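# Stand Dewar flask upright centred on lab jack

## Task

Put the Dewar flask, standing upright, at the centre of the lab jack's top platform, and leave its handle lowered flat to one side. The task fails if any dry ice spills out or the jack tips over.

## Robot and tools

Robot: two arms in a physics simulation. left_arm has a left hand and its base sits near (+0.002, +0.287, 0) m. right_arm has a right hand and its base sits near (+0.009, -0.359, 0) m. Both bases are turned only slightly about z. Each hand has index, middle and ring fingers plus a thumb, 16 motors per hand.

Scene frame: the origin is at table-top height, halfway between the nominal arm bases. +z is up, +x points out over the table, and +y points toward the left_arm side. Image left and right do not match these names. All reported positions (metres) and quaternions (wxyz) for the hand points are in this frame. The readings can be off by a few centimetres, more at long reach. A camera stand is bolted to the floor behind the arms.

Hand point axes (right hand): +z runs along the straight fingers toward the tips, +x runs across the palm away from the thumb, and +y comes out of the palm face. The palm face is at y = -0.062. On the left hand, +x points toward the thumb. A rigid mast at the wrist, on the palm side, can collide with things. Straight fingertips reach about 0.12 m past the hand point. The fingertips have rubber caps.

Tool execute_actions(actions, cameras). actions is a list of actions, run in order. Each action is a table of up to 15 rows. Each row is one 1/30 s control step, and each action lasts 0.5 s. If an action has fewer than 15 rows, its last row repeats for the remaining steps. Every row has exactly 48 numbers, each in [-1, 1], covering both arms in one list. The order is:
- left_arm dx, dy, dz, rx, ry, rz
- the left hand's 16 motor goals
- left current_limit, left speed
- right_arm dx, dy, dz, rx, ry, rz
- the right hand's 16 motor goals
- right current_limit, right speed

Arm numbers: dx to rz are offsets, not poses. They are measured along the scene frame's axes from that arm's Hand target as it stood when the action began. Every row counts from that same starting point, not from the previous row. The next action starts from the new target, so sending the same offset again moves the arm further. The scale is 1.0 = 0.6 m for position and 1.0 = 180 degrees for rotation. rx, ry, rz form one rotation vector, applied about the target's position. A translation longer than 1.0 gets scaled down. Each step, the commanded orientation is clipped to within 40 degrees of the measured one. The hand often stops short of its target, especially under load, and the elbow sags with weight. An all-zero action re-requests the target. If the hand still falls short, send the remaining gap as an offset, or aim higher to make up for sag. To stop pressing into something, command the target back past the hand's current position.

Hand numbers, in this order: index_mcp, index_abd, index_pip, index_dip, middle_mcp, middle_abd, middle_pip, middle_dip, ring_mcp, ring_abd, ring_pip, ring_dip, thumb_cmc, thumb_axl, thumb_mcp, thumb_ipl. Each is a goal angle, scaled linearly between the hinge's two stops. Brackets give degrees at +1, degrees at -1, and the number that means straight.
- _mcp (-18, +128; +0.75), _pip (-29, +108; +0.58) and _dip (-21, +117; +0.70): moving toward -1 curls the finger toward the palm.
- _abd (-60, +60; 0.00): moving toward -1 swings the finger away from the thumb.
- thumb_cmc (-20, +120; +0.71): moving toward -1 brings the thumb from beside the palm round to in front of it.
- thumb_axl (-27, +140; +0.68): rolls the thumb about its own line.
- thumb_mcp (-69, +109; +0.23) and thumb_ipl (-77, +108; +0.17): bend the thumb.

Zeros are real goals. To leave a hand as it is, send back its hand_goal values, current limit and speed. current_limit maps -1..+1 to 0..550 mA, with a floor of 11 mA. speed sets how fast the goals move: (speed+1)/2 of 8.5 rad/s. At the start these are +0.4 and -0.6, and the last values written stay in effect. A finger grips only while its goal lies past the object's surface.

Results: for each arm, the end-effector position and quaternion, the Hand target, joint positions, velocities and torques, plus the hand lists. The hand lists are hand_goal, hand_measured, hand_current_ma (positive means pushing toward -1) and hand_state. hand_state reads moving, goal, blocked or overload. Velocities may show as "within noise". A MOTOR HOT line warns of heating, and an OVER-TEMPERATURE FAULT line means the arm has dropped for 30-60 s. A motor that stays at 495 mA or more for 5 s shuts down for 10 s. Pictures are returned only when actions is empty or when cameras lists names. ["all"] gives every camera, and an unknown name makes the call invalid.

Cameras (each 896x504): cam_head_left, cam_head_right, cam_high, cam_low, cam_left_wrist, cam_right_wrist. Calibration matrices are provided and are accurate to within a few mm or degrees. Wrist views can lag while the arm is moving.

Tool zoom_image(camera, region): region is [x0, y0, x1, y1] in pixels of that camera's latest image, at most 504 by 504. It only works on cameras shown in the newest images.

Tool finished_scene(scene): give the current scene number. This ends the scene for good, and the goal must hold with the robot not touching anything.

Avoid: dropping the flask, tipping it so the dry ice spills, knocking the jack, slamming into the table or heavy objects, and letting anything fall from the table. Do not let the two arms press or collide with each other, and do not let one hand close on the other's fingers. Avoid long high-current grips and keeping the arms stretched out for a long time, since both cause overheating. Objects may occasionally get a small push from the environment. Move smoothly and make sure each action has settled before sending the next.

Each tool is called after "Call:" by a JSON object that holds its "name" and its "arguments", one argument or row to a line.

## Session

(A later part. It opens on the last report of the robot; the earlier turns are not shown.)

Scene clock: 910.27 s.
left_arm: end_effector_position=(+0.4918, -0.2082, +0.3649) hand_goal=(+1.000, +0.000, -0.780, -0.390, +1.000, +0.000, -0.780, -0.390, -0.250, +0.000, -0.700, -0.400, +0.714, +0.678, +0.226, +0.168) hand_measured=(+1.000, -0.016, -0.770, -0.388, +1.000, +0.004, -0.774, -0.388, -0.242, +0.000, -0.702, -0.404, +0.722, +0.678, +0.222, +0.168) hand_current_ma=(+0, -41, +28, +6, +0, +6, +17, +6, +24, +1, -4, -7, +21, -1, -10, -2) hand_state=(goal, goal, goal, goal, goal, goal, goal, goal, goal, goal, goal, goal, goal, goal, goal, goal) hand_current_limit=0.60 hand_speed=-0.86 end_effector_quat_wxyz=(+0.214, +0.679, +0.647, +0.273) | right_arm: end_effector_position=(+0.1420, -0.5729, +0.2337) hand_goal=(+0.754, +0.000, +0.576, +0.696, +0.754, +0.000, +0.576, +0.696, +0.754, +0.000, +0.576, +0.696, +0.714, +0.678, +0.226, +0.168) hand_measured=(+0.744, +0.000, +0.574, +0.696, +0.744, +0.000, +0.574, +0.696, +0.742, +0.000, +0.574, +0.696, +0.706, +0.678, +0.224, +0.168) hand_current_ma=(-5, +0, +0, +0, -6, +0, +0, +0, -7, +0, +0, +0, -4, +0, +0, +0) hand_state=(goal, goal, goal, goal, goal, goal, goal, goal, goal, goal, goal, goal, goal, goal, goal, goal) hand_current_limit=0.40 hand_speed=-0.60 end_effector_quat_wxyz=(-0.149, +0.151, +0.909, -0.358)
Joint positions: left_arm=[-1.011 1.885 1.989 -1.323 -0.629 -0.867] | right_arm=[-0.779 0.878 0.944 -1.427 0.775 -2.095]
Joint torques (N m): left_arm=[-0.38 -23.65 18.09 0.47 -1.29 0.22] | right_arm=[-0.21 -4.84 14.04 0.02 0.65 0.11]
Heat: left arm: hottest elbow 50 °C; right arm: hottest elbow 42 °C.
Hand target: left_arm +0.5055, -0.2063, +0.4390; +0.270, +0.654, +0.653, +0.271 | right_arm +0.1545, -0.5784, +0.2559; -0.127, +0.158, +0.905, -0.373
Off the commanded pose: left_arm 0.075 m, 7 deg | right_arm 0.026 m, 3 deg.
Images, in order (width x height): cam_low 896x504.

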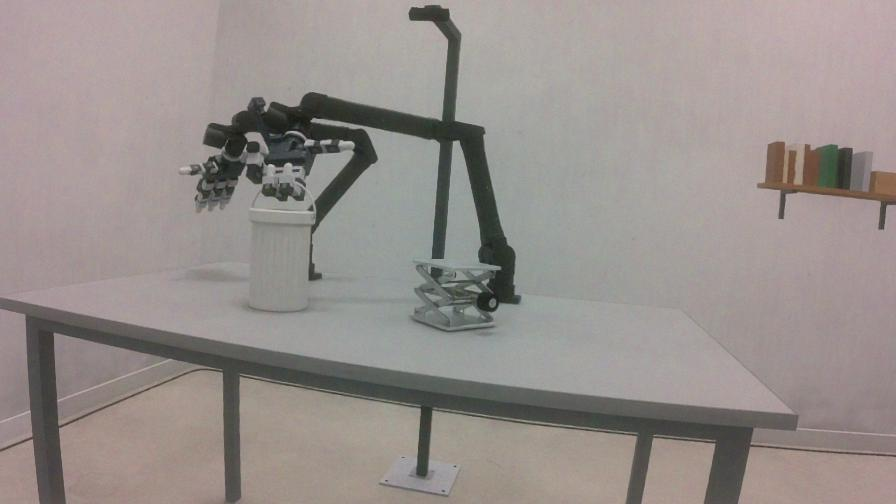

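Call:
{"name": "execute_actions", "arguments": {
  "actions": [
    [[0.0,0.0,0.03,0,0,0,1,0,-0.78,-0.39,1,0,-0.78,-0.39,-0.25,0,-0.70,-0.4,0.714,0.678,0.226,0.168,0.7,-0.86,0,0,0,0,0,0,0.754,0,0.576,0.696,0.754,0,0.576,0.696,0.754,0,0.576,0.696,0.714,0.678,0.226,0.168,0.4,-0.6]],
    [[0.0,0.0,0.02,0,0,0,1,0,-0.78,-0.39,1,0,-0.78,-0.39,-0.25,0,-0.70,-0.4,0.714,0.678,0.226,0.168,0.7,-0.86,0,0,0,0,0,0,0.754,0,0.576,0.696,0.754,0,0.576,0.696,0.754,0,0.576,0.696,0.714,0.678,0.226,0.168,0.4,-0.6]]
  ],
  "cameras": ["cam_low","cam_left_wrist","cam_high"]
}}

Call:
{"name": "zoom_image", "arguments": {
  "camera": "cam_low",
  "region": [220, 130, 380, 330]
}}

Call:
{"name": "zoom_image", "arguments": {
  "camera": "cam_left_wrist",
  "region": [300, 0, 660, 240]
}}

Scene clock: 919.80 s.
left_arm: end_effector_position=(+0.4931, -0.2116, +0.3696) hand_goal=(+1.000, +0.000, -0.780, -0.390, +1.000, +0.000, -0.780, -0.390, -0.250, +0.000, -0.700, -0.400, +0.714, +0.678, +0.226, +0.168) hand_measured=(+1.000, -0.022, -0.766, -0.388, +1.000, +0.008, -0.774, -0.388, -0.242, +0.000, -0.702, -0.404, +0.722, +0.678, +0.222, +0.168) hand_current_ma=(+0, -58, +39, +6, +0, +19, +17, +6, +24, +1, -4, -7, +21, -1, -10, -2) hand_state=(goal, blocked, goal, goal, goal, goal, goal, goal, goal, goal, goal, goal, goal, goal, goal, goal) hand_current_limit=0.70 hand_speed=-0.86 end_effector_quat_wxyz=(+0.193, +0.687, +0.644, +0.275) | right_arm: end_effector_position=(+0.1420, -0.5729, +0.2337) hand_goal=(+0.754, +0.000, +0.576, +0.696, +0.754, +0.000, +0.576, +0.696, +0.754, +0.000, +0.576, +0.696, +0.714, +0.678, +0.226, +0.168) hand_measured=(+0.744, +0.000, +0.574, +0.696, +0.744, +0.000, +0.574, +0.696, +0.742, +0.000, +0.574, +0.696, +0.706, +0.678, +0.224, +0.168) hand_current_ma=(-5, +0, +0, +0, -6, +0, +0, +0, -7, +0, +0, +0, -4, +0, +0, +0) hand_state=(goal, goal, goal, goal, goal, goal, goal, goal, goal, goal, goal, goal, goal, goal, goal, goal) hand_current_limit=0.40 hand_speed=-0.60 end_effector_quat_wxyz=(-0.149, +0.151, +0.909, -0.358)
Joint positions: left_arm=[-1.011 1.921 2.068 -1.41 -0.623 -0.867] | right_arm=[-0.779 0.878 0.944 -1.427 0.775 -2.095]
Joint torques (N m): left_arm=[-0.44 -25.58 19.4 0.54 -1.58 0.2] | right_arm=[0.09 -4.54 14.08 0.12 0.67 0.1]
Heat: left arm: hottest elbow 49 °C; right arm: hottest elbow 42 °C.
Hand target: left_arm +0.5055, -0.2063, +0.4690; +0.270, +0.654, +0.653, +0.271 | right_arm +0.1545, -0.5784, +0.2559; -0.127, +0.158, +0.905, -0.373
Off the commanded pose: left_arm 0.100 m, 10 deg | right_arm 0.026 m, 3 deg.
camera_calibration:
cam_left_wrist: T_world_to_cam=[[-0.479168, -0.715424, -0.508494, 0.243985], [-0.877163, 0.369615, 0.306546, 0.344477], [-0.0313633, 0.592919, -0.804651, 0.562209], [0, 0, 0, 1]] pos_world=[0.436704, -0.286116, 0.470849]
Images, in order (width x height): cam_high 896x504, cam_low 896x504, cam_left_wrist 896x504.

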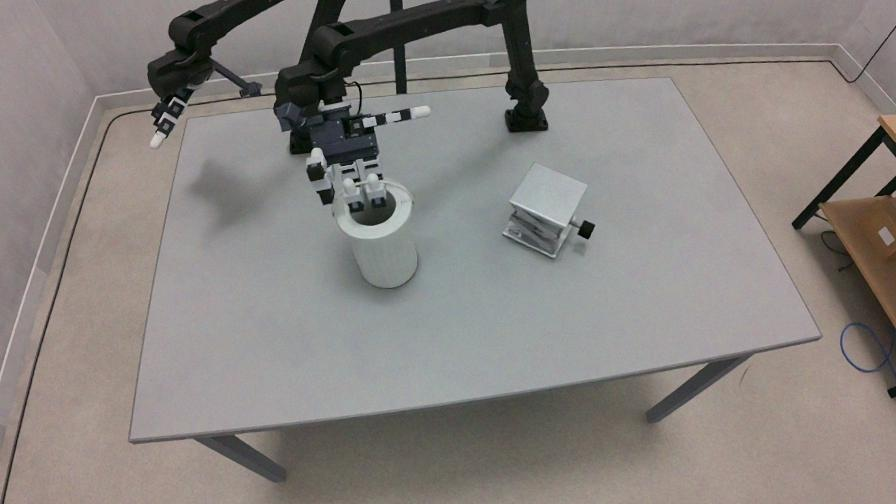

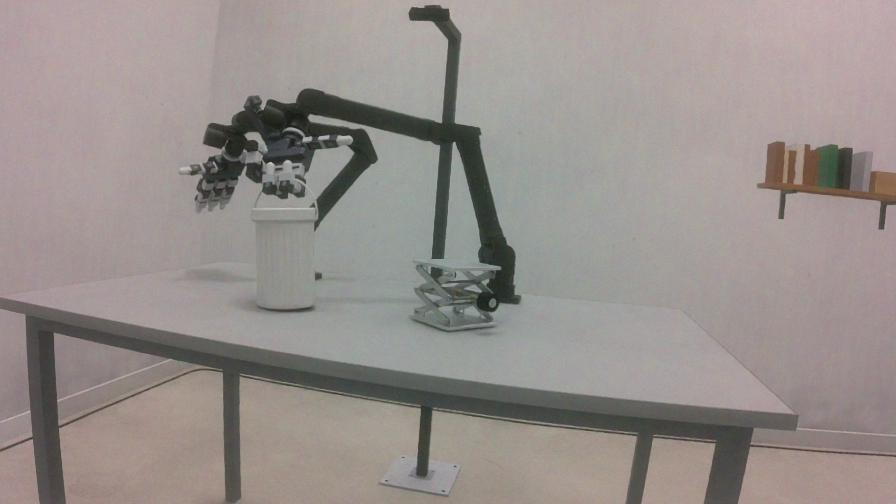

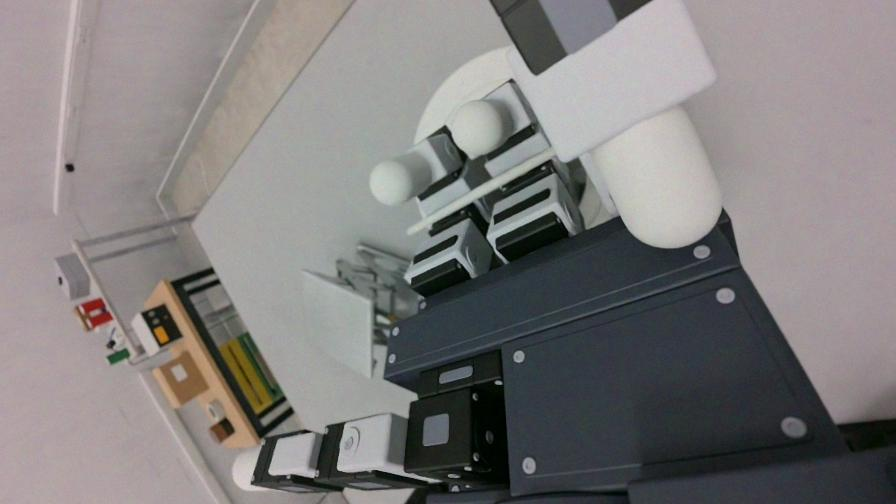

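Scaled by 2.520.

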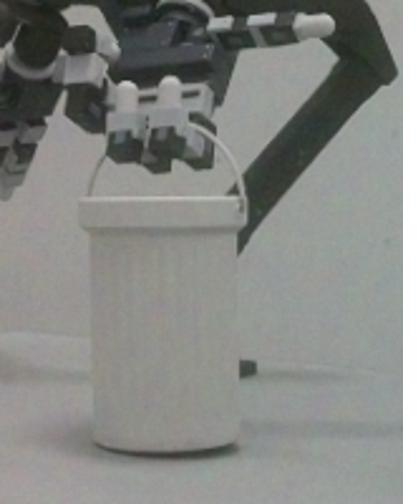

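Scaled by 1.400.

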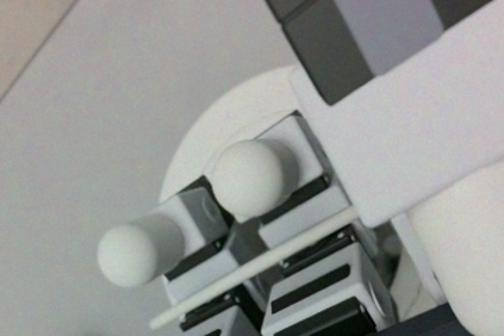

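Call:
{"name": "execute_actions", "arguments": {
  "actions": [
    [[0.0,0.0,-0.05,0,0,0,1,0,-0.78,-0.39,1,0,-0.78,-0.39,-0.25,0,-0.70,-0.4,0.714,0.678,0.226,0.168,0.7,-0.86,0,0,0,0,0,0,0.754,0,0.576,0.696,0.754,0,0.576,0.696,0.754,0,0.576,0.696,0.714,0.678,0.226,0.168,0.4,-0.6]],
    [[0.0,0.0,-0.08,0,0,0,1,0,-0.78,-0.39,1,0,-0.78,-0.39,-0.25,0,-0.70,-0.4,0.714,0.678,0.226,0.168,0.7,-0.86,0,0,0,0,0,0,0.754,0,0.576,0.696,0.754,0,0.576,0.696,0.754,0,0.576,0.696,0.714,0.678,0.226,0.168,0.4,-0.6]]
  ],
  "cameras": ["cam_low","cam_left_wrist","cam_high"]
}}

Call:
{"name": "zoom_image", "arguments": {
  "camera": "cam_low",
  "region": [220, 130, 380, 330]
}}

Call:
{"name": "zoom_image", "arguments": {
  "camera": "cam_high",
  "region": [310, 130, 430, 230]
}}

Scene clock: 931.30 s.
left_arm: end_effector_position=(+0.5025, -0.2113, +0.3669) hand_goal=(+1.000, +0.000, -0.780, -0.390, +1.000, +0.000, -0.780, -0.390, -0.250, +0.000, -0.700, -0.400, +0.714, +0.678, +0.226, +0.168) hand_measured=(+1.000, -0.004, -0.774, -0.388, +1.000, +0.008, -0.772, -0.388, -0.242, +0.000, -0.702, -0.404, +0.722, +0.678, +0.222, +0.168) hand_current_ma=(+0, -6, +17, +6, +0, +16, +20, +6, +23, +1, -4, -7, +20, -1, -9, -2) hand_state=(goal, goal, goal, goal, goal, goal, goal, goal, goal, goal, goal, goal, goal, goal, goal, goal) hand_current_limit=0.70 hand_speed=-0.86 end_effector_quat_wxyz=(+0.245, +0.665, +0.652, +0.270) | right_arm: end_effector_position=(+0.1420, -0.5729, +0.2337) hand_goal=(+0.754, +0.000, +0.576, +0.696, +0.754, +0.000, +0.576, +0.696, +0.754, +0.000, +0.576, +0.696, +0.714, +0.678, +0.226, +0.168) hand_measured=(+0.744, +0.000, +0.574, +0.696, +0.744, +0.000, +0.574, +0.696, +0.742, +0.000, +0.574, +0.696, +0.706, +0.678, +0.224, +0.168) hand_current_ma=(-5, +0, +0, +0, -6, +0, +0, +0, -7, +0, +0, +0, -4, +0, +0, +0) hand_state=(goal, goal, goal, goal, goal, goal, goal, goal, goal, goal, goal, goal, goal, goal, goal, goal) hand_current_limit=0.40 hand_speed=-0.60 end_effector_quat_wxyz=(-0.149, +0.151, +0.909, -0.358)
Joint positions: left_arm=[-1 1.882 1.97 -1.234 -0.634 -0.861] | right_arm=[-0.779 0.878 0.944 -1.427 0.775 -2.095]
Joint torques (N m): left_arm=[-0.32 -23.53 9.98 1.84 -1.09 0.16] | right_arm=[-0.03 -4.25 14.04 -0.06 0.69 0.08]
Heat: left arm: hottest elbow 49 °C; right arm: hottest elbow 42 °C.
Hand target: left_arm +0.5055, -0.2063, +0.3910; +0.270, +0.654, +0.653, +0.271 | right_arm +0.1545, -0.5784, +0.2559; -0.127, +0.158, +0.905, -0.373
Off the commanded pose: left_arm 0.025 m, 3 deg | right_arm 0.026 m, 3 deg.
camera_calibration:
cam_left_wrist: T_world_to_cam=[[-0.438108, -0.764414, -0.473003, 0.203351], [-0.898695, 0.384294, 0.211343, 0.402248], [0.020219, 0.517677, -0.855337, 0.536995], [0, 0, 0, 1]] pos_world=[0.43973, -0.277127, 0.470486]
Images, in order (width x height): cam_high 896x504, cam_low 896x504, cam_left_wrist 896x504.

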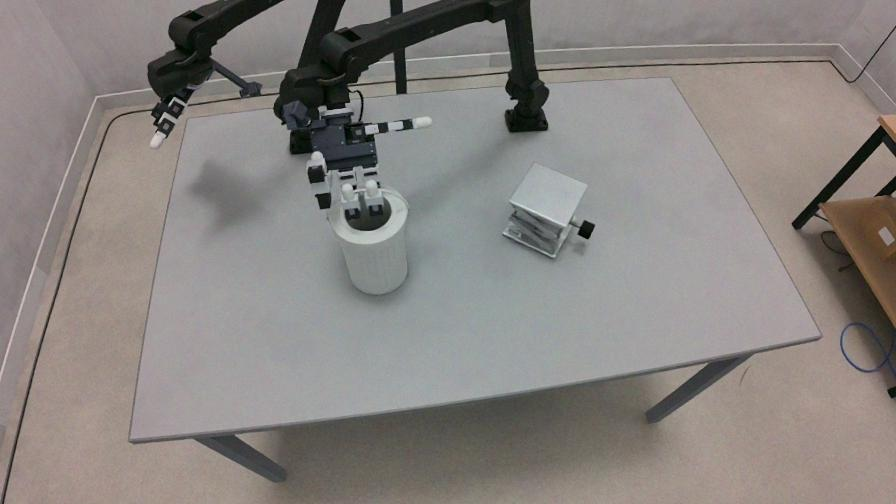

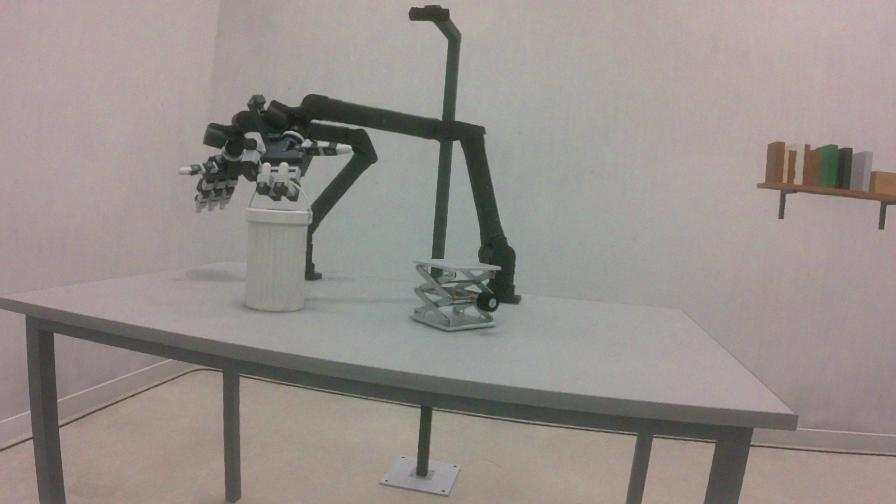

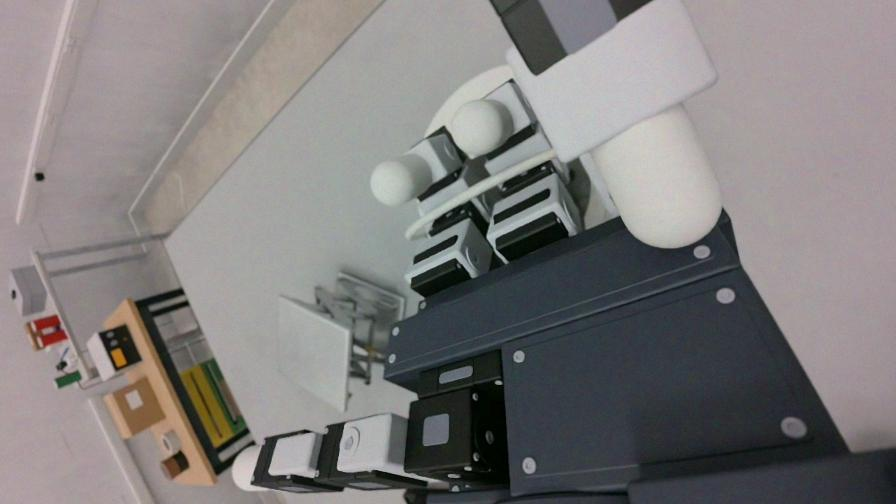

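Scaled by 2.520.

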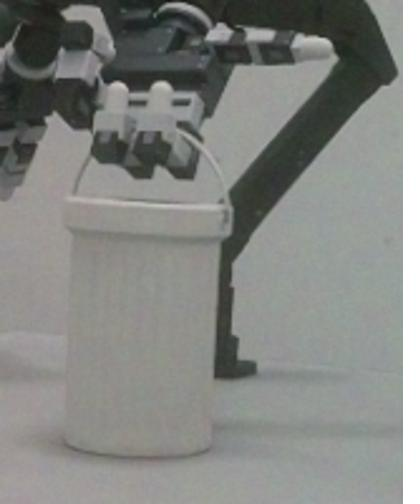

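Scaled by 4.200.

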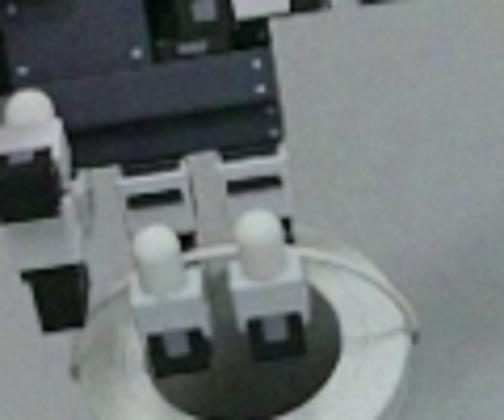

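Call:
{"name": "execute_actions", "arguments": {
  "actions": [
    [[0.0,0.033,0.0,0,0,0,1,0,-0.78,-0.39,1,0,-0.78,-0.39,-0.25,0,-0.70,-0.4,0.714,0.678,0.226,0.168,0.7,-0.86,0,0,0,0,0,0,0.754,0,0.576,0.696,0.754,0,0.576,0.696,0.754,0,0.576,0.696,0.714,0.678,0.226,0.168,0.4,-0.6]]
  ],
  "cameras": ["cam_low","cam_left_wrist","cam_high"]
}}

Call:
{"name": "zoom_image", "arguments": {
  "camera": "cam_low",
  "region": [220, 130, 380, 330]
}}

Call:
{"name": "zoom_image", "arguments": {
  "camera": "cam_high",
  "region": [310, 130, 430, 230]
}}

Scene clock: 938.57 s.
left_arm: end_effector_position=(+0.4966, -0.1996, +0.3644) hand_goal=(+1.000, +0.000, -0.780, -0.390, +1.000, +0.000, -0.780, -0.390, -0.250, +0.000, -0.700, -0.400, +0.714, +0.678, +0.226, +0.168) hand_measured=(+1.000, -0.010, -0.774, -0.388, +1.000, +0.004, -0.774, -0.388, -0.242, +0.000, -0.702, -0.404, +0.722, +0.678, +0.222, +0.168) hand_current_ma=(+0, -23, +17, +6, +0, +6, +16, +6, +23, +1, -4, -7, +21, -1, -9, -2) hand_state=(goal, goal, goal, goal, goal, goal, goal, goal, goal, goal, goal, goal, goal, goal, goal, goal) hand_current_limit=0.70 hand_speed=-0.86 end_effector_quat_wxyz=(+0.249, +0.665, +0.652, +0.266) | right_arm: end_effector_position=(+0.1420, -0.5729, +0.2337) hand_goal=(+0.754, +0.000, +0.576, +0.696, +0.754, +0.000, +0.576, +0.696, +0.754, +0.000, +0.576, +0.696, +0.714, +0.678, +0.226, +0.168) hand_measured=(+0.744, +0.000, +0.574, +0.696, +0.744, +0.000, +0.574, +0.696, +0.742, +0.000, +0.574, +0.696, +0.706, +0.678, +0.224, +0.168) hand_current_ma=(-5, +0, +0, +0, -6, +0, +0, +0, -7, +0, +0, +0, -4, +0, +0, +0) hand_state=(goal, goal, goal, goal, goal, goal, goal, goal, goal, goal, goal, goal, goal, goal, goal, goal) hand_current_limit=0.40 hand_speed=-0.60 end_effector_quat_wxyz=(-0.149, +0.151, +0.909, -0.358)
Joint positions: left_arm=[-0.997 1.835 1.893 -1.191 -0.626 -0.853] | right_arm=[-0.779 0.878 0.944 -1.427 0.775 -2.095]
Joint torques (N m): left_arm=[-0.09 -23 10.04 1.61 -1.06 0.28] | right_arm=[0.38 -4.66 14.08 -0.05 0.69 0.07]
Heat: left arm: hottest elbow 49 °C; right arm: hottest elbow 42 °C.
Hand target: left_arm +0.5055, -0.1865, +0.3910; +0.270, +0.654, +0.653, +0.271 | right_arm +0.1545, -0.5784, +0.2559; -0.127, +0.158, +0.905, -0.373
Off the commanded pose: left_arm 0.031 m, 3 deg | right_arm 0.026 m, 3 deg.
camera_calibration:
cam_left_wrist: T_world_to_cam=[[-0.441933, -0.766716, -0.465663, 0.207227], [-0.896724, 0.391547, 0.206344, 0.395292], [0.0241218, 0.508761, -0.86057, 0.527026], [0, 0, 0, 1]] pos_world=[0.433336, -0.264021, 0.468474]
Images, in order (width x height): cam_high 896x504, cam_low 896x504, cam_left_wrist 896x504.

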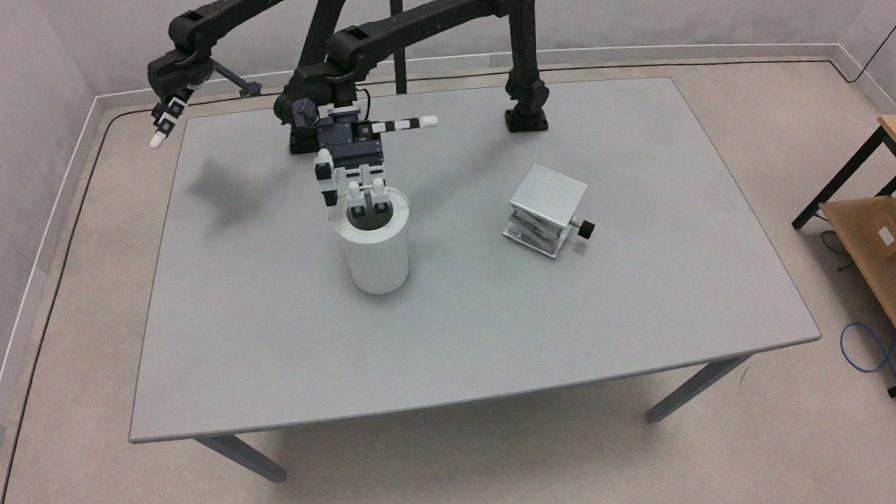

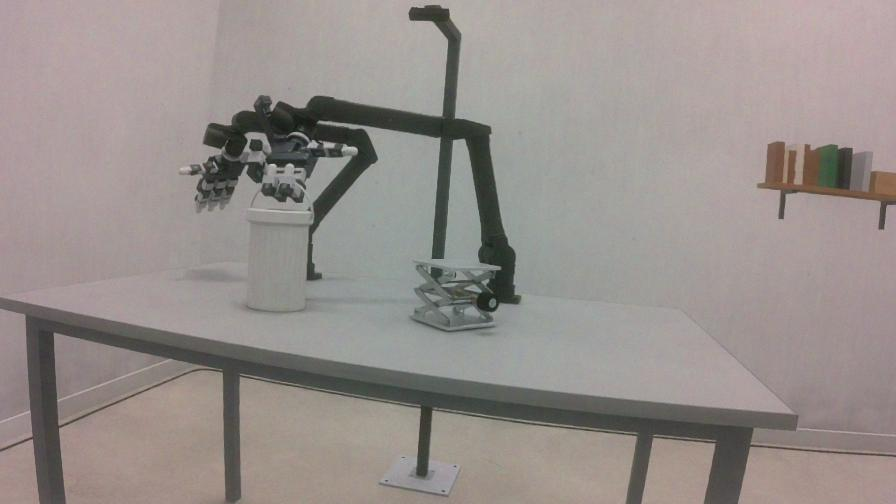

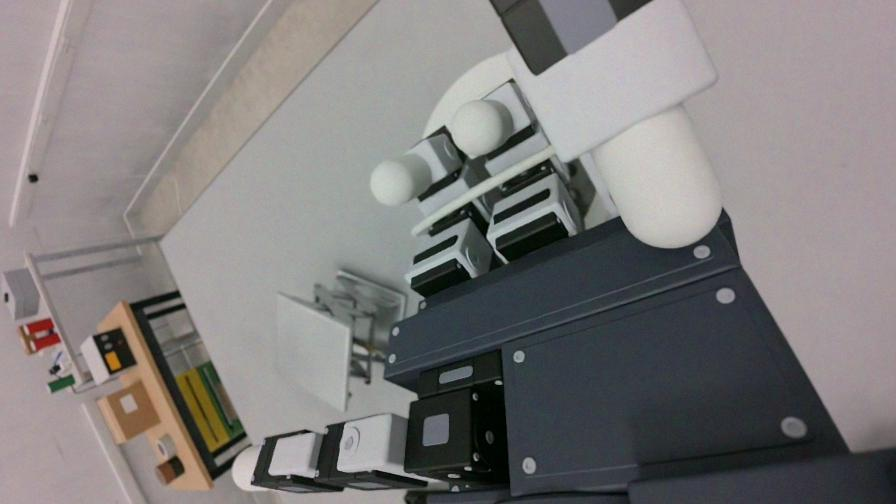

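Scaled by 2.520.

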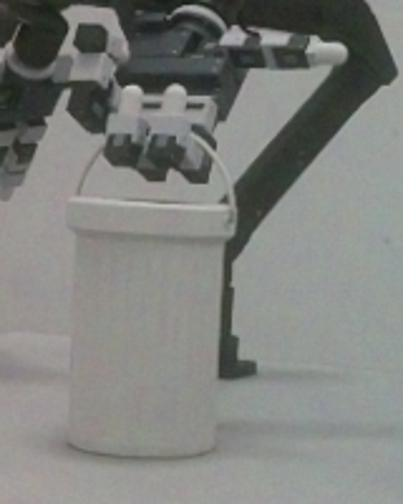

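Scaled by 4.200.

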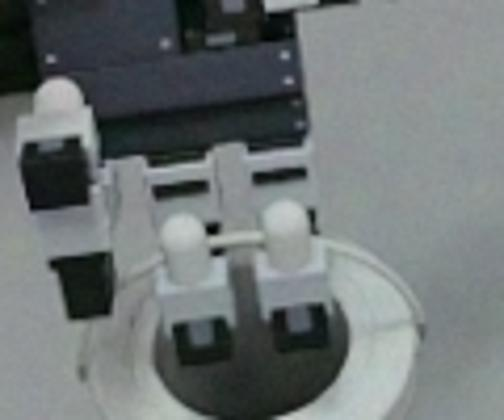

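Call:
{"name": "execute_actions", "arguments": {
  "actions": [
    [[0.0,0.0,0.05,-0.03,-0.03,0,1,0,-0.78,-0.39,1,0,-0.78,-0.39,-0.25,0,-0.70,-0.4,0.714,0.678,0.226,0.168,0.7,-0.86,0,0,0,0,0,0,0.754,0,0.576,0.696,0.754,0,0.576,0.696,0.754,0,0.576,0.696,0.714,0.678,0.226,0.168,0.4,-0.6]],
    [[0.0,0.0,0.05,0,0,0,1,0,-0.78,-0.39,1,0,-0.78,-0.39,-0.25,0,-0.70,-0.4,0.714,0.678,0.226,0.168,0.7,-0.86,0,0,0,0,0,0,0.754,0,0.576,0.696,0.754,0,0.576,0.696,0.754,0,0.576,0.696,0.714,0.678,0.226,0.168,0.4,-0.6]],
    [[0.0,0.0,0.04,0,0,0,1,0,-0.78,-0.39,1,0,-0.78,-0.39,-0.25,0,-0.70,-0.4,0.714,0.678,0.226,0.168,0.7,-0.86,0,0,0,0,0,0,0.754,0,0.576,0.696,0.754,0,0.576,0.696,0.754,0,0.576,0.696,0.714,0.678,0.226,0.168,0.4,-0.6]]
  ],
  "cameras": ["cam_low","cam_left_wrist","cam_high"]
}}

Call:
{"name": "zoom_image", "arguments": {
  "camera": "cam_low",
  "region": [220, 130, 380, 330]
}}

Scene clock: 948.83 s.
left_arm: end_effector_position=(+0.4965, -0.1905, +0.3722) hand_goal=(+1.000, +0.000, -0.780, -0.390, +1.000, +0.000, -0.780, -0.390, -0.250, +0.000, -0.700, -0.400, +0.714, +0.678, +0.226, +0.168) hand_measured=(+1.000, -0.018, -0.768, -0.388, +1.000, +0.004, -0.774, -0.388, -0.242, +0.000, -0.702, -0.404, +0.722, +0.678, +0.222, +0.168) hand_current_ma=(+0, -47, +32, +6, +0, +9, +16, +6, +23, +1, -4, -7, +21, -1, -9, -2) hand_state=(goal, goal, goal, goal, goal, goal, goal, goal, goal, goal, goal, goal, goal, goal, goal, goal) hand_current_limit=0.70 hand_speed=-0.86 end_effector_quat_wxyz=(+0.254, +0.665, +0.647, +0.275) | right_arm: end_effector_position=(+0.1420, -0.5729, +0.2337) hand_goal=(+0.754, +0.000, +0.576, +0.696, +0.754, +0.000, +0.576, +0.696, +0.754, +0.000, +0.576, +0.696, +0.714, +0.678, +0.226, +0.168) hand_measured=(+0.744, +0.000, +0.574, +0.696, +0.744, +0.000, +0.574, +0.696, +0.742, +0.000, +0.574, +0.696, +0.706, +0.678, +0.224, +0.168) hand_current_ma=(-5, +0, +0, +0, -6, +0, +0, +0, -7, +0, +0, +0, -4, +0, +0, +0) hand_state=(goal, goal, goal, goal, goal, goal, goal, goal, goal, goal, goal, goal, goal, goal, goal, goal) hand_current_limit=0.40 hand_speed=-0.60 end_effector_quat_wxyz=(-0.149, +0.151, +0.909, -0.358)
Joint positions: left_arm=[-0.991 1.806 1.861 -1.169 -0.64 -0.83] | right_arm=[-0.779 0.878 0.944 -1.427 0.775 -2.095]
Joint torques (N m): left_arm=[-0.62 -24.59 19.12 0.88 -1.55 0.19] | right_arm=[-0.15 -4.37 14.12 0.05 0.69 0.09]
Heat: left arm: hottest elbow 49 °C; right arm: hottest elbow 42 °C.
Hand target: left_arm +0.5055, -0.1865, +0.4750; +0.331, +0.627, +0.651, +0.271 | right_arm +0.1545, -0.5784, +0.2559; -0.127, +0.158, +0.905, -0.373
Off the commanded pose: left_arm 0.103 m, 10 deg | right_arm 0.026 m, 3 deg.
camera_calibration:
cam_left_wrist: T_world_to_cam=[[-0.436036, -0.761482, -0.479602, 0.221042], [-0.898872, 0.394349, 0.191097, 0.397251], [0.0436139, 0.514426, -0.856425, 0.519011], [0, 0, 0, 1]] pos_world=[0.430824, -0.255329, 0.474593]
Images, in order (width x height): cam_high 896x504, cam_low 896x504, cam_left_wrist 896x504.

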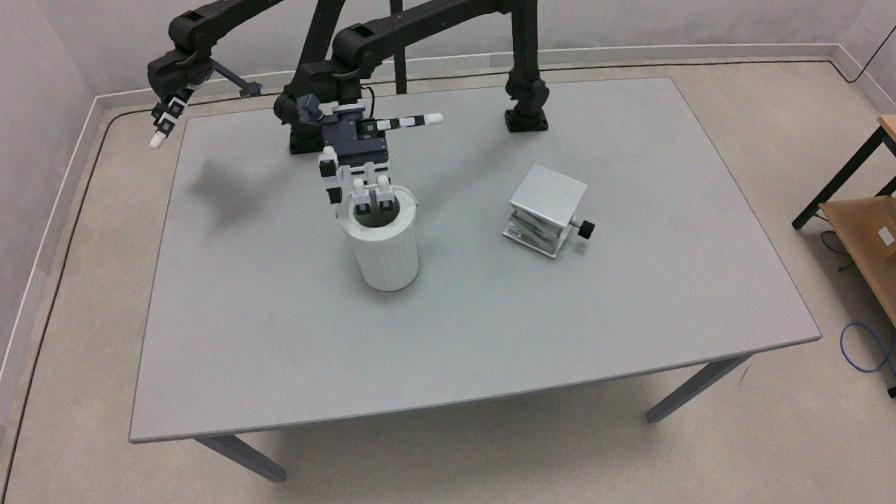

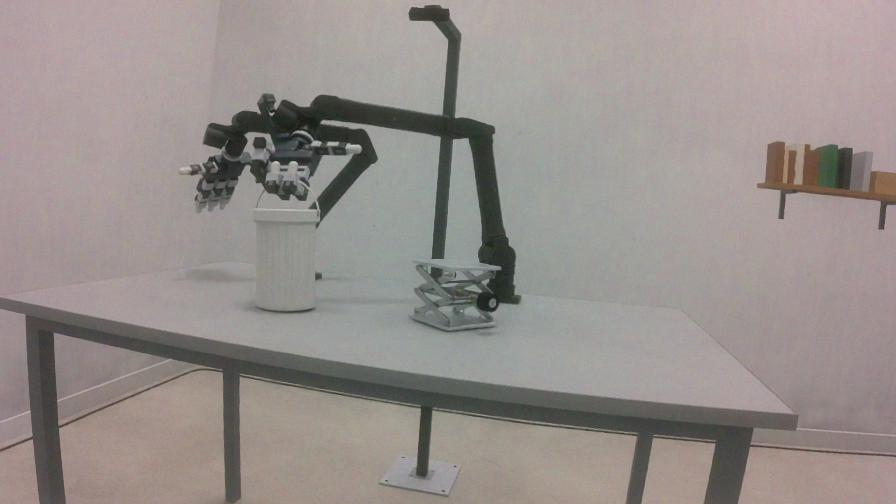

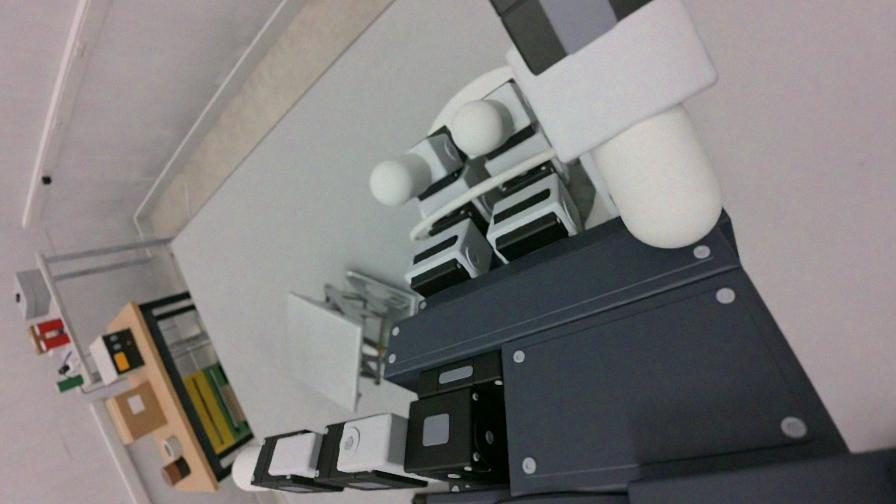

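Scaled by 2.520.

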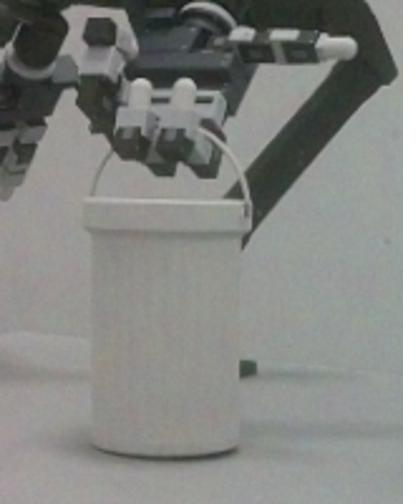

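Call:
{"name": "execute_actions", "arguments": {
  "actions": [
    [[0.0,0.0,0.05,0,0,0,1,0,-0.78,-0.39,1,0,-0.78,-0.39,-0.25,0,-0.70,-0.4,0.714,0.678,0.226,0.168,0.7,-0.86,0,0,0,0,0,0,0.754,0,0.576,0.696,0.754,0,0.576,0.696,0.754,0,0.576,0.696,0.714,0.678,0.226,0.168,0.4,-0.6]],
    [[0.0,0.0,0.05,0,0,0,1,0,-0.78,-0.39,1,0,-0.78,-0.39,-0.25,0,-0.70,-0.4,0.714,0.678,0.226,0.168,0.7,-0.86,0,0,0,0,0,0,0.754,0,0.576,0.696,0.754,0,0.576,0.696,0.754,0,0.576,0.696,0.714,0.678,0.226,0.168,0.4,-0.6]]
  ],
  "cameras": ["cam_low","cam_left_wrist","cam_high"]
}}

Call:
{"name": "zoom_image", "arguments": {
  "camera": "cam_low",
  "region": [220, 130, 380, 330]
}}

Scene clock: 959.53 s.
left_arm: end_effector_position=(+0.5037, -0.1990, +0.4275) hand_goal=(+1.000, +0.000, -0.780, -0.390, +1.000, +0.000, -0.780, -0.390, -0.250, +0.000, -0.700, -0.400, +0.714, +0.678, +0.226, +0.168) hand_measured=(+1.000, -0.022, -0.766, -0.388, +1.000, +0.016, -0.772, -0.388, -0.242, +0.000, -0.702, -0.404, +0.722, +0.678, +0.222, +0.168) hand_current_ma=(+0, -55, +41, +6, +0, +37, +23, +6, +23, +1, -4, -7, +21, -1, -9, -2) hand_state=(goal, blocked, goal, goal, goal, goal, goal, goal, goal, goal, goal, goal, goal, goal, goal, goal) hand_current_limit=0.70 hand_speed=-0.86 end_effector_quat_wxyz=(+0.249, +0.667, +0.647, +0.274) | right_arm: end_effector_position=(+0.1420, -0.5729, +0.2337) hand_goal=(+0.754, +0.000, +0.576, +0.696, +0.754, +0.000, +0.576, +0.696, +0.754, +0.000, +0.576, +0.696, +0.714, +0.678, +0.226, +0.168) hand_measured=(+0.744, +0.000, +0.574, +0.696, +0.744, +0.000, +0.574, +0.696, +0.742, +0.000, +0.574, +0.696, +0.706, +0.678, +0.224, +0.168) hand_current_ma=(-5, +0, +0, +0, -6, +0, +0, +0, -7, +0, +0, +0, -4, +0, +0, +0) hand_state=(goal, goal, goal, goal, goal, goal, goal, goal, goal, goal, goal, goal, goal, goal, goal, goal) hand_current_limit=0.40 hand_speed=-0.60 end_effector_quat_wxyz=(-0.149, +0.151, +0.909, -0.358)
Joint positions: left_arm=[-0.988 1.87 2.105 -1.36 -0.635 -0.829] | right_arm=[-0.779 0.878 0.944 -1.427 0.775 -2.095]
Joint torques (N m): left_arm=[-0.44 -25.64 19.34 1.06 -1.72 0.18] | right_arm=[0.26 -4.42 14.12 0.08 0.67 0.1]
Heat: left arm: hottest elbow 50 °C; right arm: hottest elbow 42 °C.
Hand target: left_arm +0.5055, -0.1865, +0.5350; +0.331, +0.627, +0.651, +0.271 | right_arm +0.1545, -0.5784, +0.2559; -0.127, +0.158, +0.905, -0.373
Off the commanded pose: left_arm 0.108 m, 10 deg | right_arm 0.026 m, 3 deg.
camera_calibration:
cam_left_wrist: T_world_to_cam=[[-0.440562, -0.757627, -0.481568, 0.248154], [-0.897011, 0.392858, 0.202566, 0.390422], [0.0357186, 0.521214, -0.852678, 0.574168], [0, 0, 0, 1]] pos_world=[0.439032, -0.264637, 0.529997]
Images, in order (width x height): cam_high 896x504, cam_low 896x504, cam_left_wrist 896x504.

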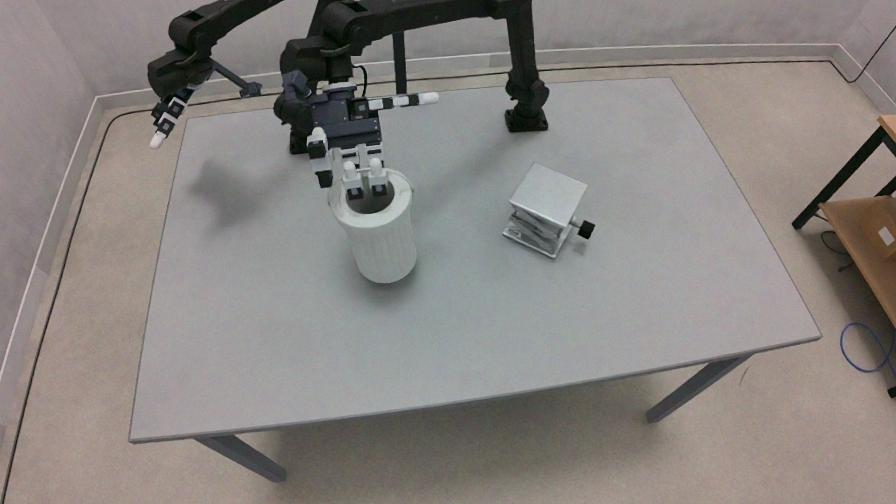

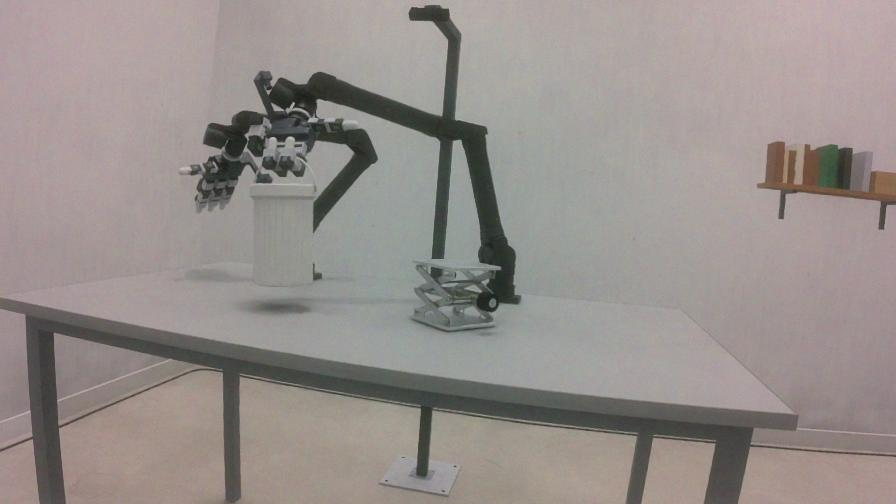

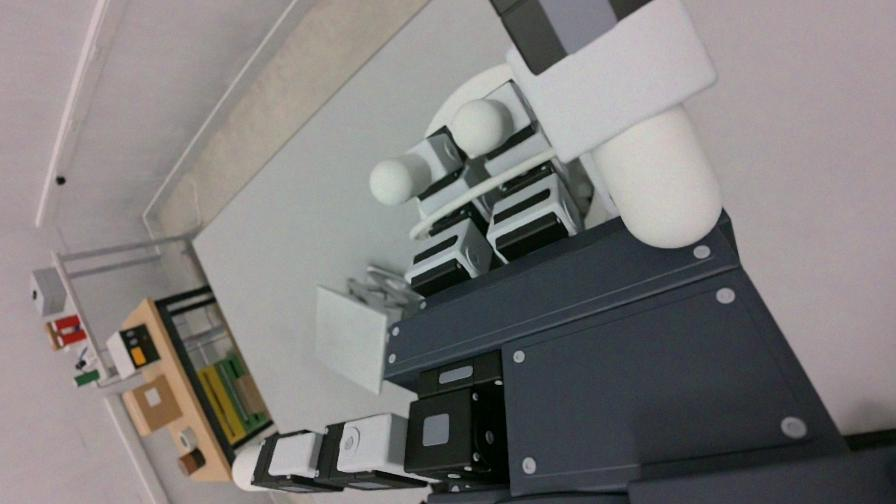

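Scaled by 2.520.

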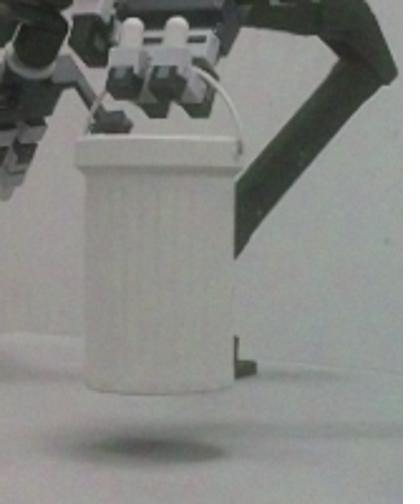

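Call:
{"name": "execute_actions", "arguments": {
  "actions": [
    [[-0.015,0.03,0.01,0,0,0,1,0,-0.78,-0.39,1,0,-0.78,-0.39,-0.25,0,-0.70,-0.4,0.714,0.678,0.226,0.168,0.7,-0.86,0,0,0,0,0,0,0.754,0,0.576,0.696,0.754,0,0.576,0.696,0.754,0,0.576,0.696,0.714,0.678,0.226,0.168,0.4,-0.6]],
    [[-0.025,0.045,0.01,0,0,0,1,0,-0.78,-0.39,1,0,-0.78,-0.39,-0.25,0,-0.70,-0.4,0.714,0.678,0.226,0.168,0.7,-0.86,0,0,0,0,0,0,0.754,0,0.576,0.696,0.754,0,0.576,0.696,0.754,0,0.576,0.696,0.714,0.678,0.226,0.168,0.4,-0.6]],
    [[-0.028,0.045,0.01,0,0,0,1,0,-0.78,-0.39,1,0,-0.78,-0.39,-0.25,0,-0.70,-0.4,0.714,0.678,0.226,0.168,0.7,-0.86,0,0,0,0,0,0,0.754,0,0.576,0.696,0.754,0,0.576,0.696,0.754,0,0.576,0.696,0.714,0.678,0.226,0.168,0.4,-0.6]]
  ],
  "cameras": ["cam_low","cam_high","cam_head_left"]
}}

Scene clock: 972.07 s.
left_arm: end_effector_position=(+0.4739, -0.1391, +0.4790) hand_goal=(+1.000, +0.000, -0.780, -0.390, +1.000, +0.000, -0.780, -0.390, -0.250, +0.000, -0.700, -0.400, +0.714, +0.678, +0.226, +0.168) hand_measured=(+1.000, -0.016, -0.768, -0.388, +1.000, +0.018, -0.770, -0.388, -0.242, +0.000, -0.702, -0.404, +0.722, +0.678, +0.222, +0.168) hand_current_ma=(+0, -37, +34, +6, +0, +47, +28, +6, +23, +1, -4, -7, +21, -1, -9, -2) hand_state=(goal, goal, goal, goal, goal, goal, goal, goal, goal, goal, goal, goal, goal, goal, goal, goal) hand_current_limit=0.70 hand_speed=-0.86 end_effector_quat_wxyz=(+0.270, +0.656, +0.652, +0.268) | right_arm: end_effector_position=(+0.1420, -0.5729, +0.2337) hand_goal=(+0.754, +0.000, +0.576, +0.696, +0.754, +0.000, +0.576, +0.696, +0.754, +0.000, +0.576, +0.696, +0.714, +0.678, +0.226, +0.168) hand_measured=(+0.744, +0.000, +0.574, +0.696, +0.744, +0.000, +0.574, +0.696, +0.742, +0.000, +0.574, +0.696, +0.706, +0.678, +0.224, +0.168) hand_current_ma=(-5, +0, +0, +0, -6, +0, +0, +0, -7, +0, +0, +0, -4, +0, +0, +0) hand_state=(goal, goal, goal, goal, goal, goal, goal, goal, goal, goal, goal, goal, goal, goal, goal, goal) hand_current_limit=0.40 hand_speed=-0.60 end_effector_quat_wxyz=(-0.149, +0.151, +0.909, -0.358)
Joint positions: left_arm=[-0.975 1.681 1.968 -1.358 -0.629 -0.824] | right_arm=[-0.779 0.878 0.944 -1.427 0.775 -2.095]
Joint torques (N m): left_arm=[-0.62 -23.82 12.79 1.69 -1.7 0.23] | right_arm=[0.38 -4.66 13.98 0.03 0.65 0.1]
Heat: left arm: hottest elbow 53 °C; right arm: hottest elbow 42 °C.
Hand target: left_arm +0.4647, -0.1145, +0.5530; +0.331, +0.627, +0.651, +0.271 | right_arm +0.1545, -0.5784, +0.2559; -0.127, +0.158, +0.905, -0.373
Off the commanded pose: left_arm 0.079 m, 8 deg | right_arm 0.026 m, 3 deg.
Images, in order (width x height): cam_head_left 896x504, cam_high 896x504, cam_low 896x504.

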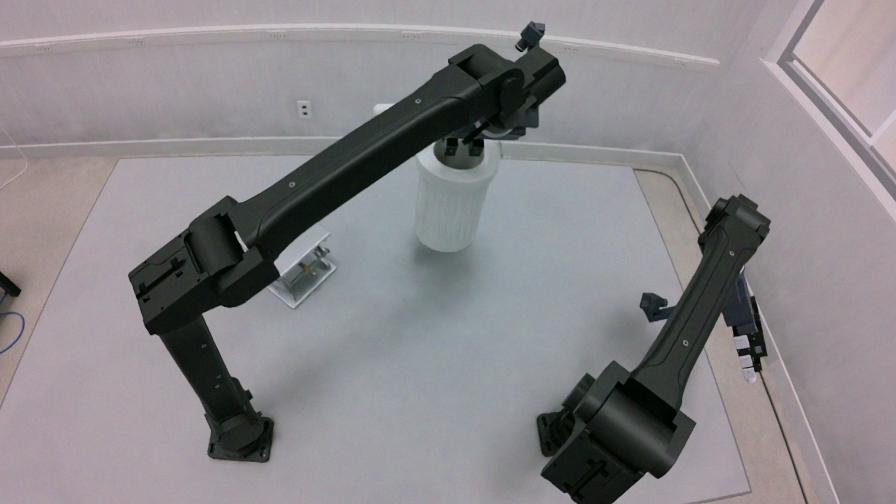

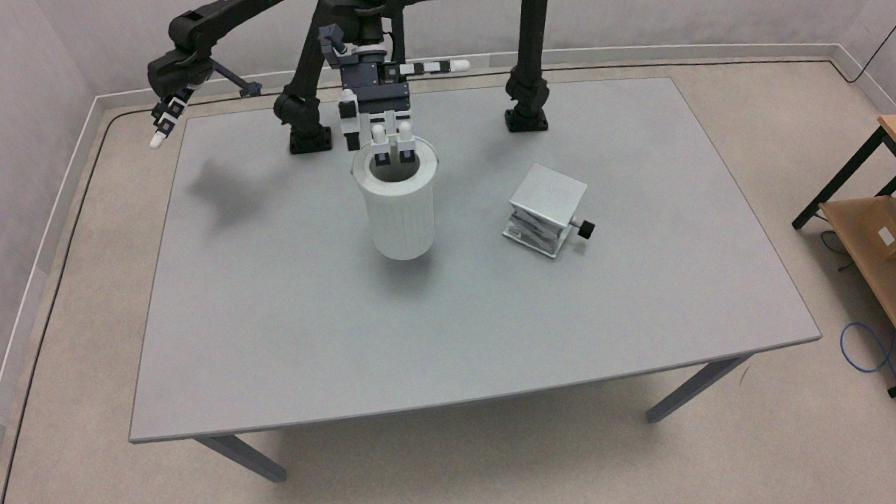

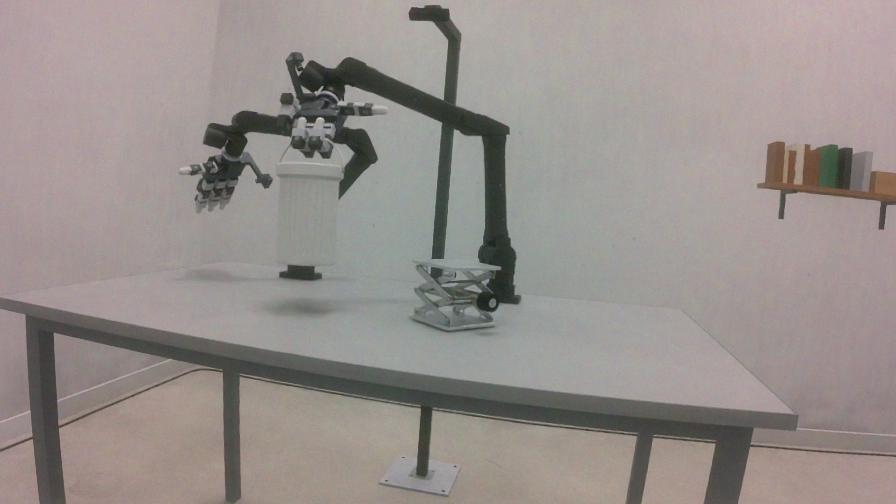

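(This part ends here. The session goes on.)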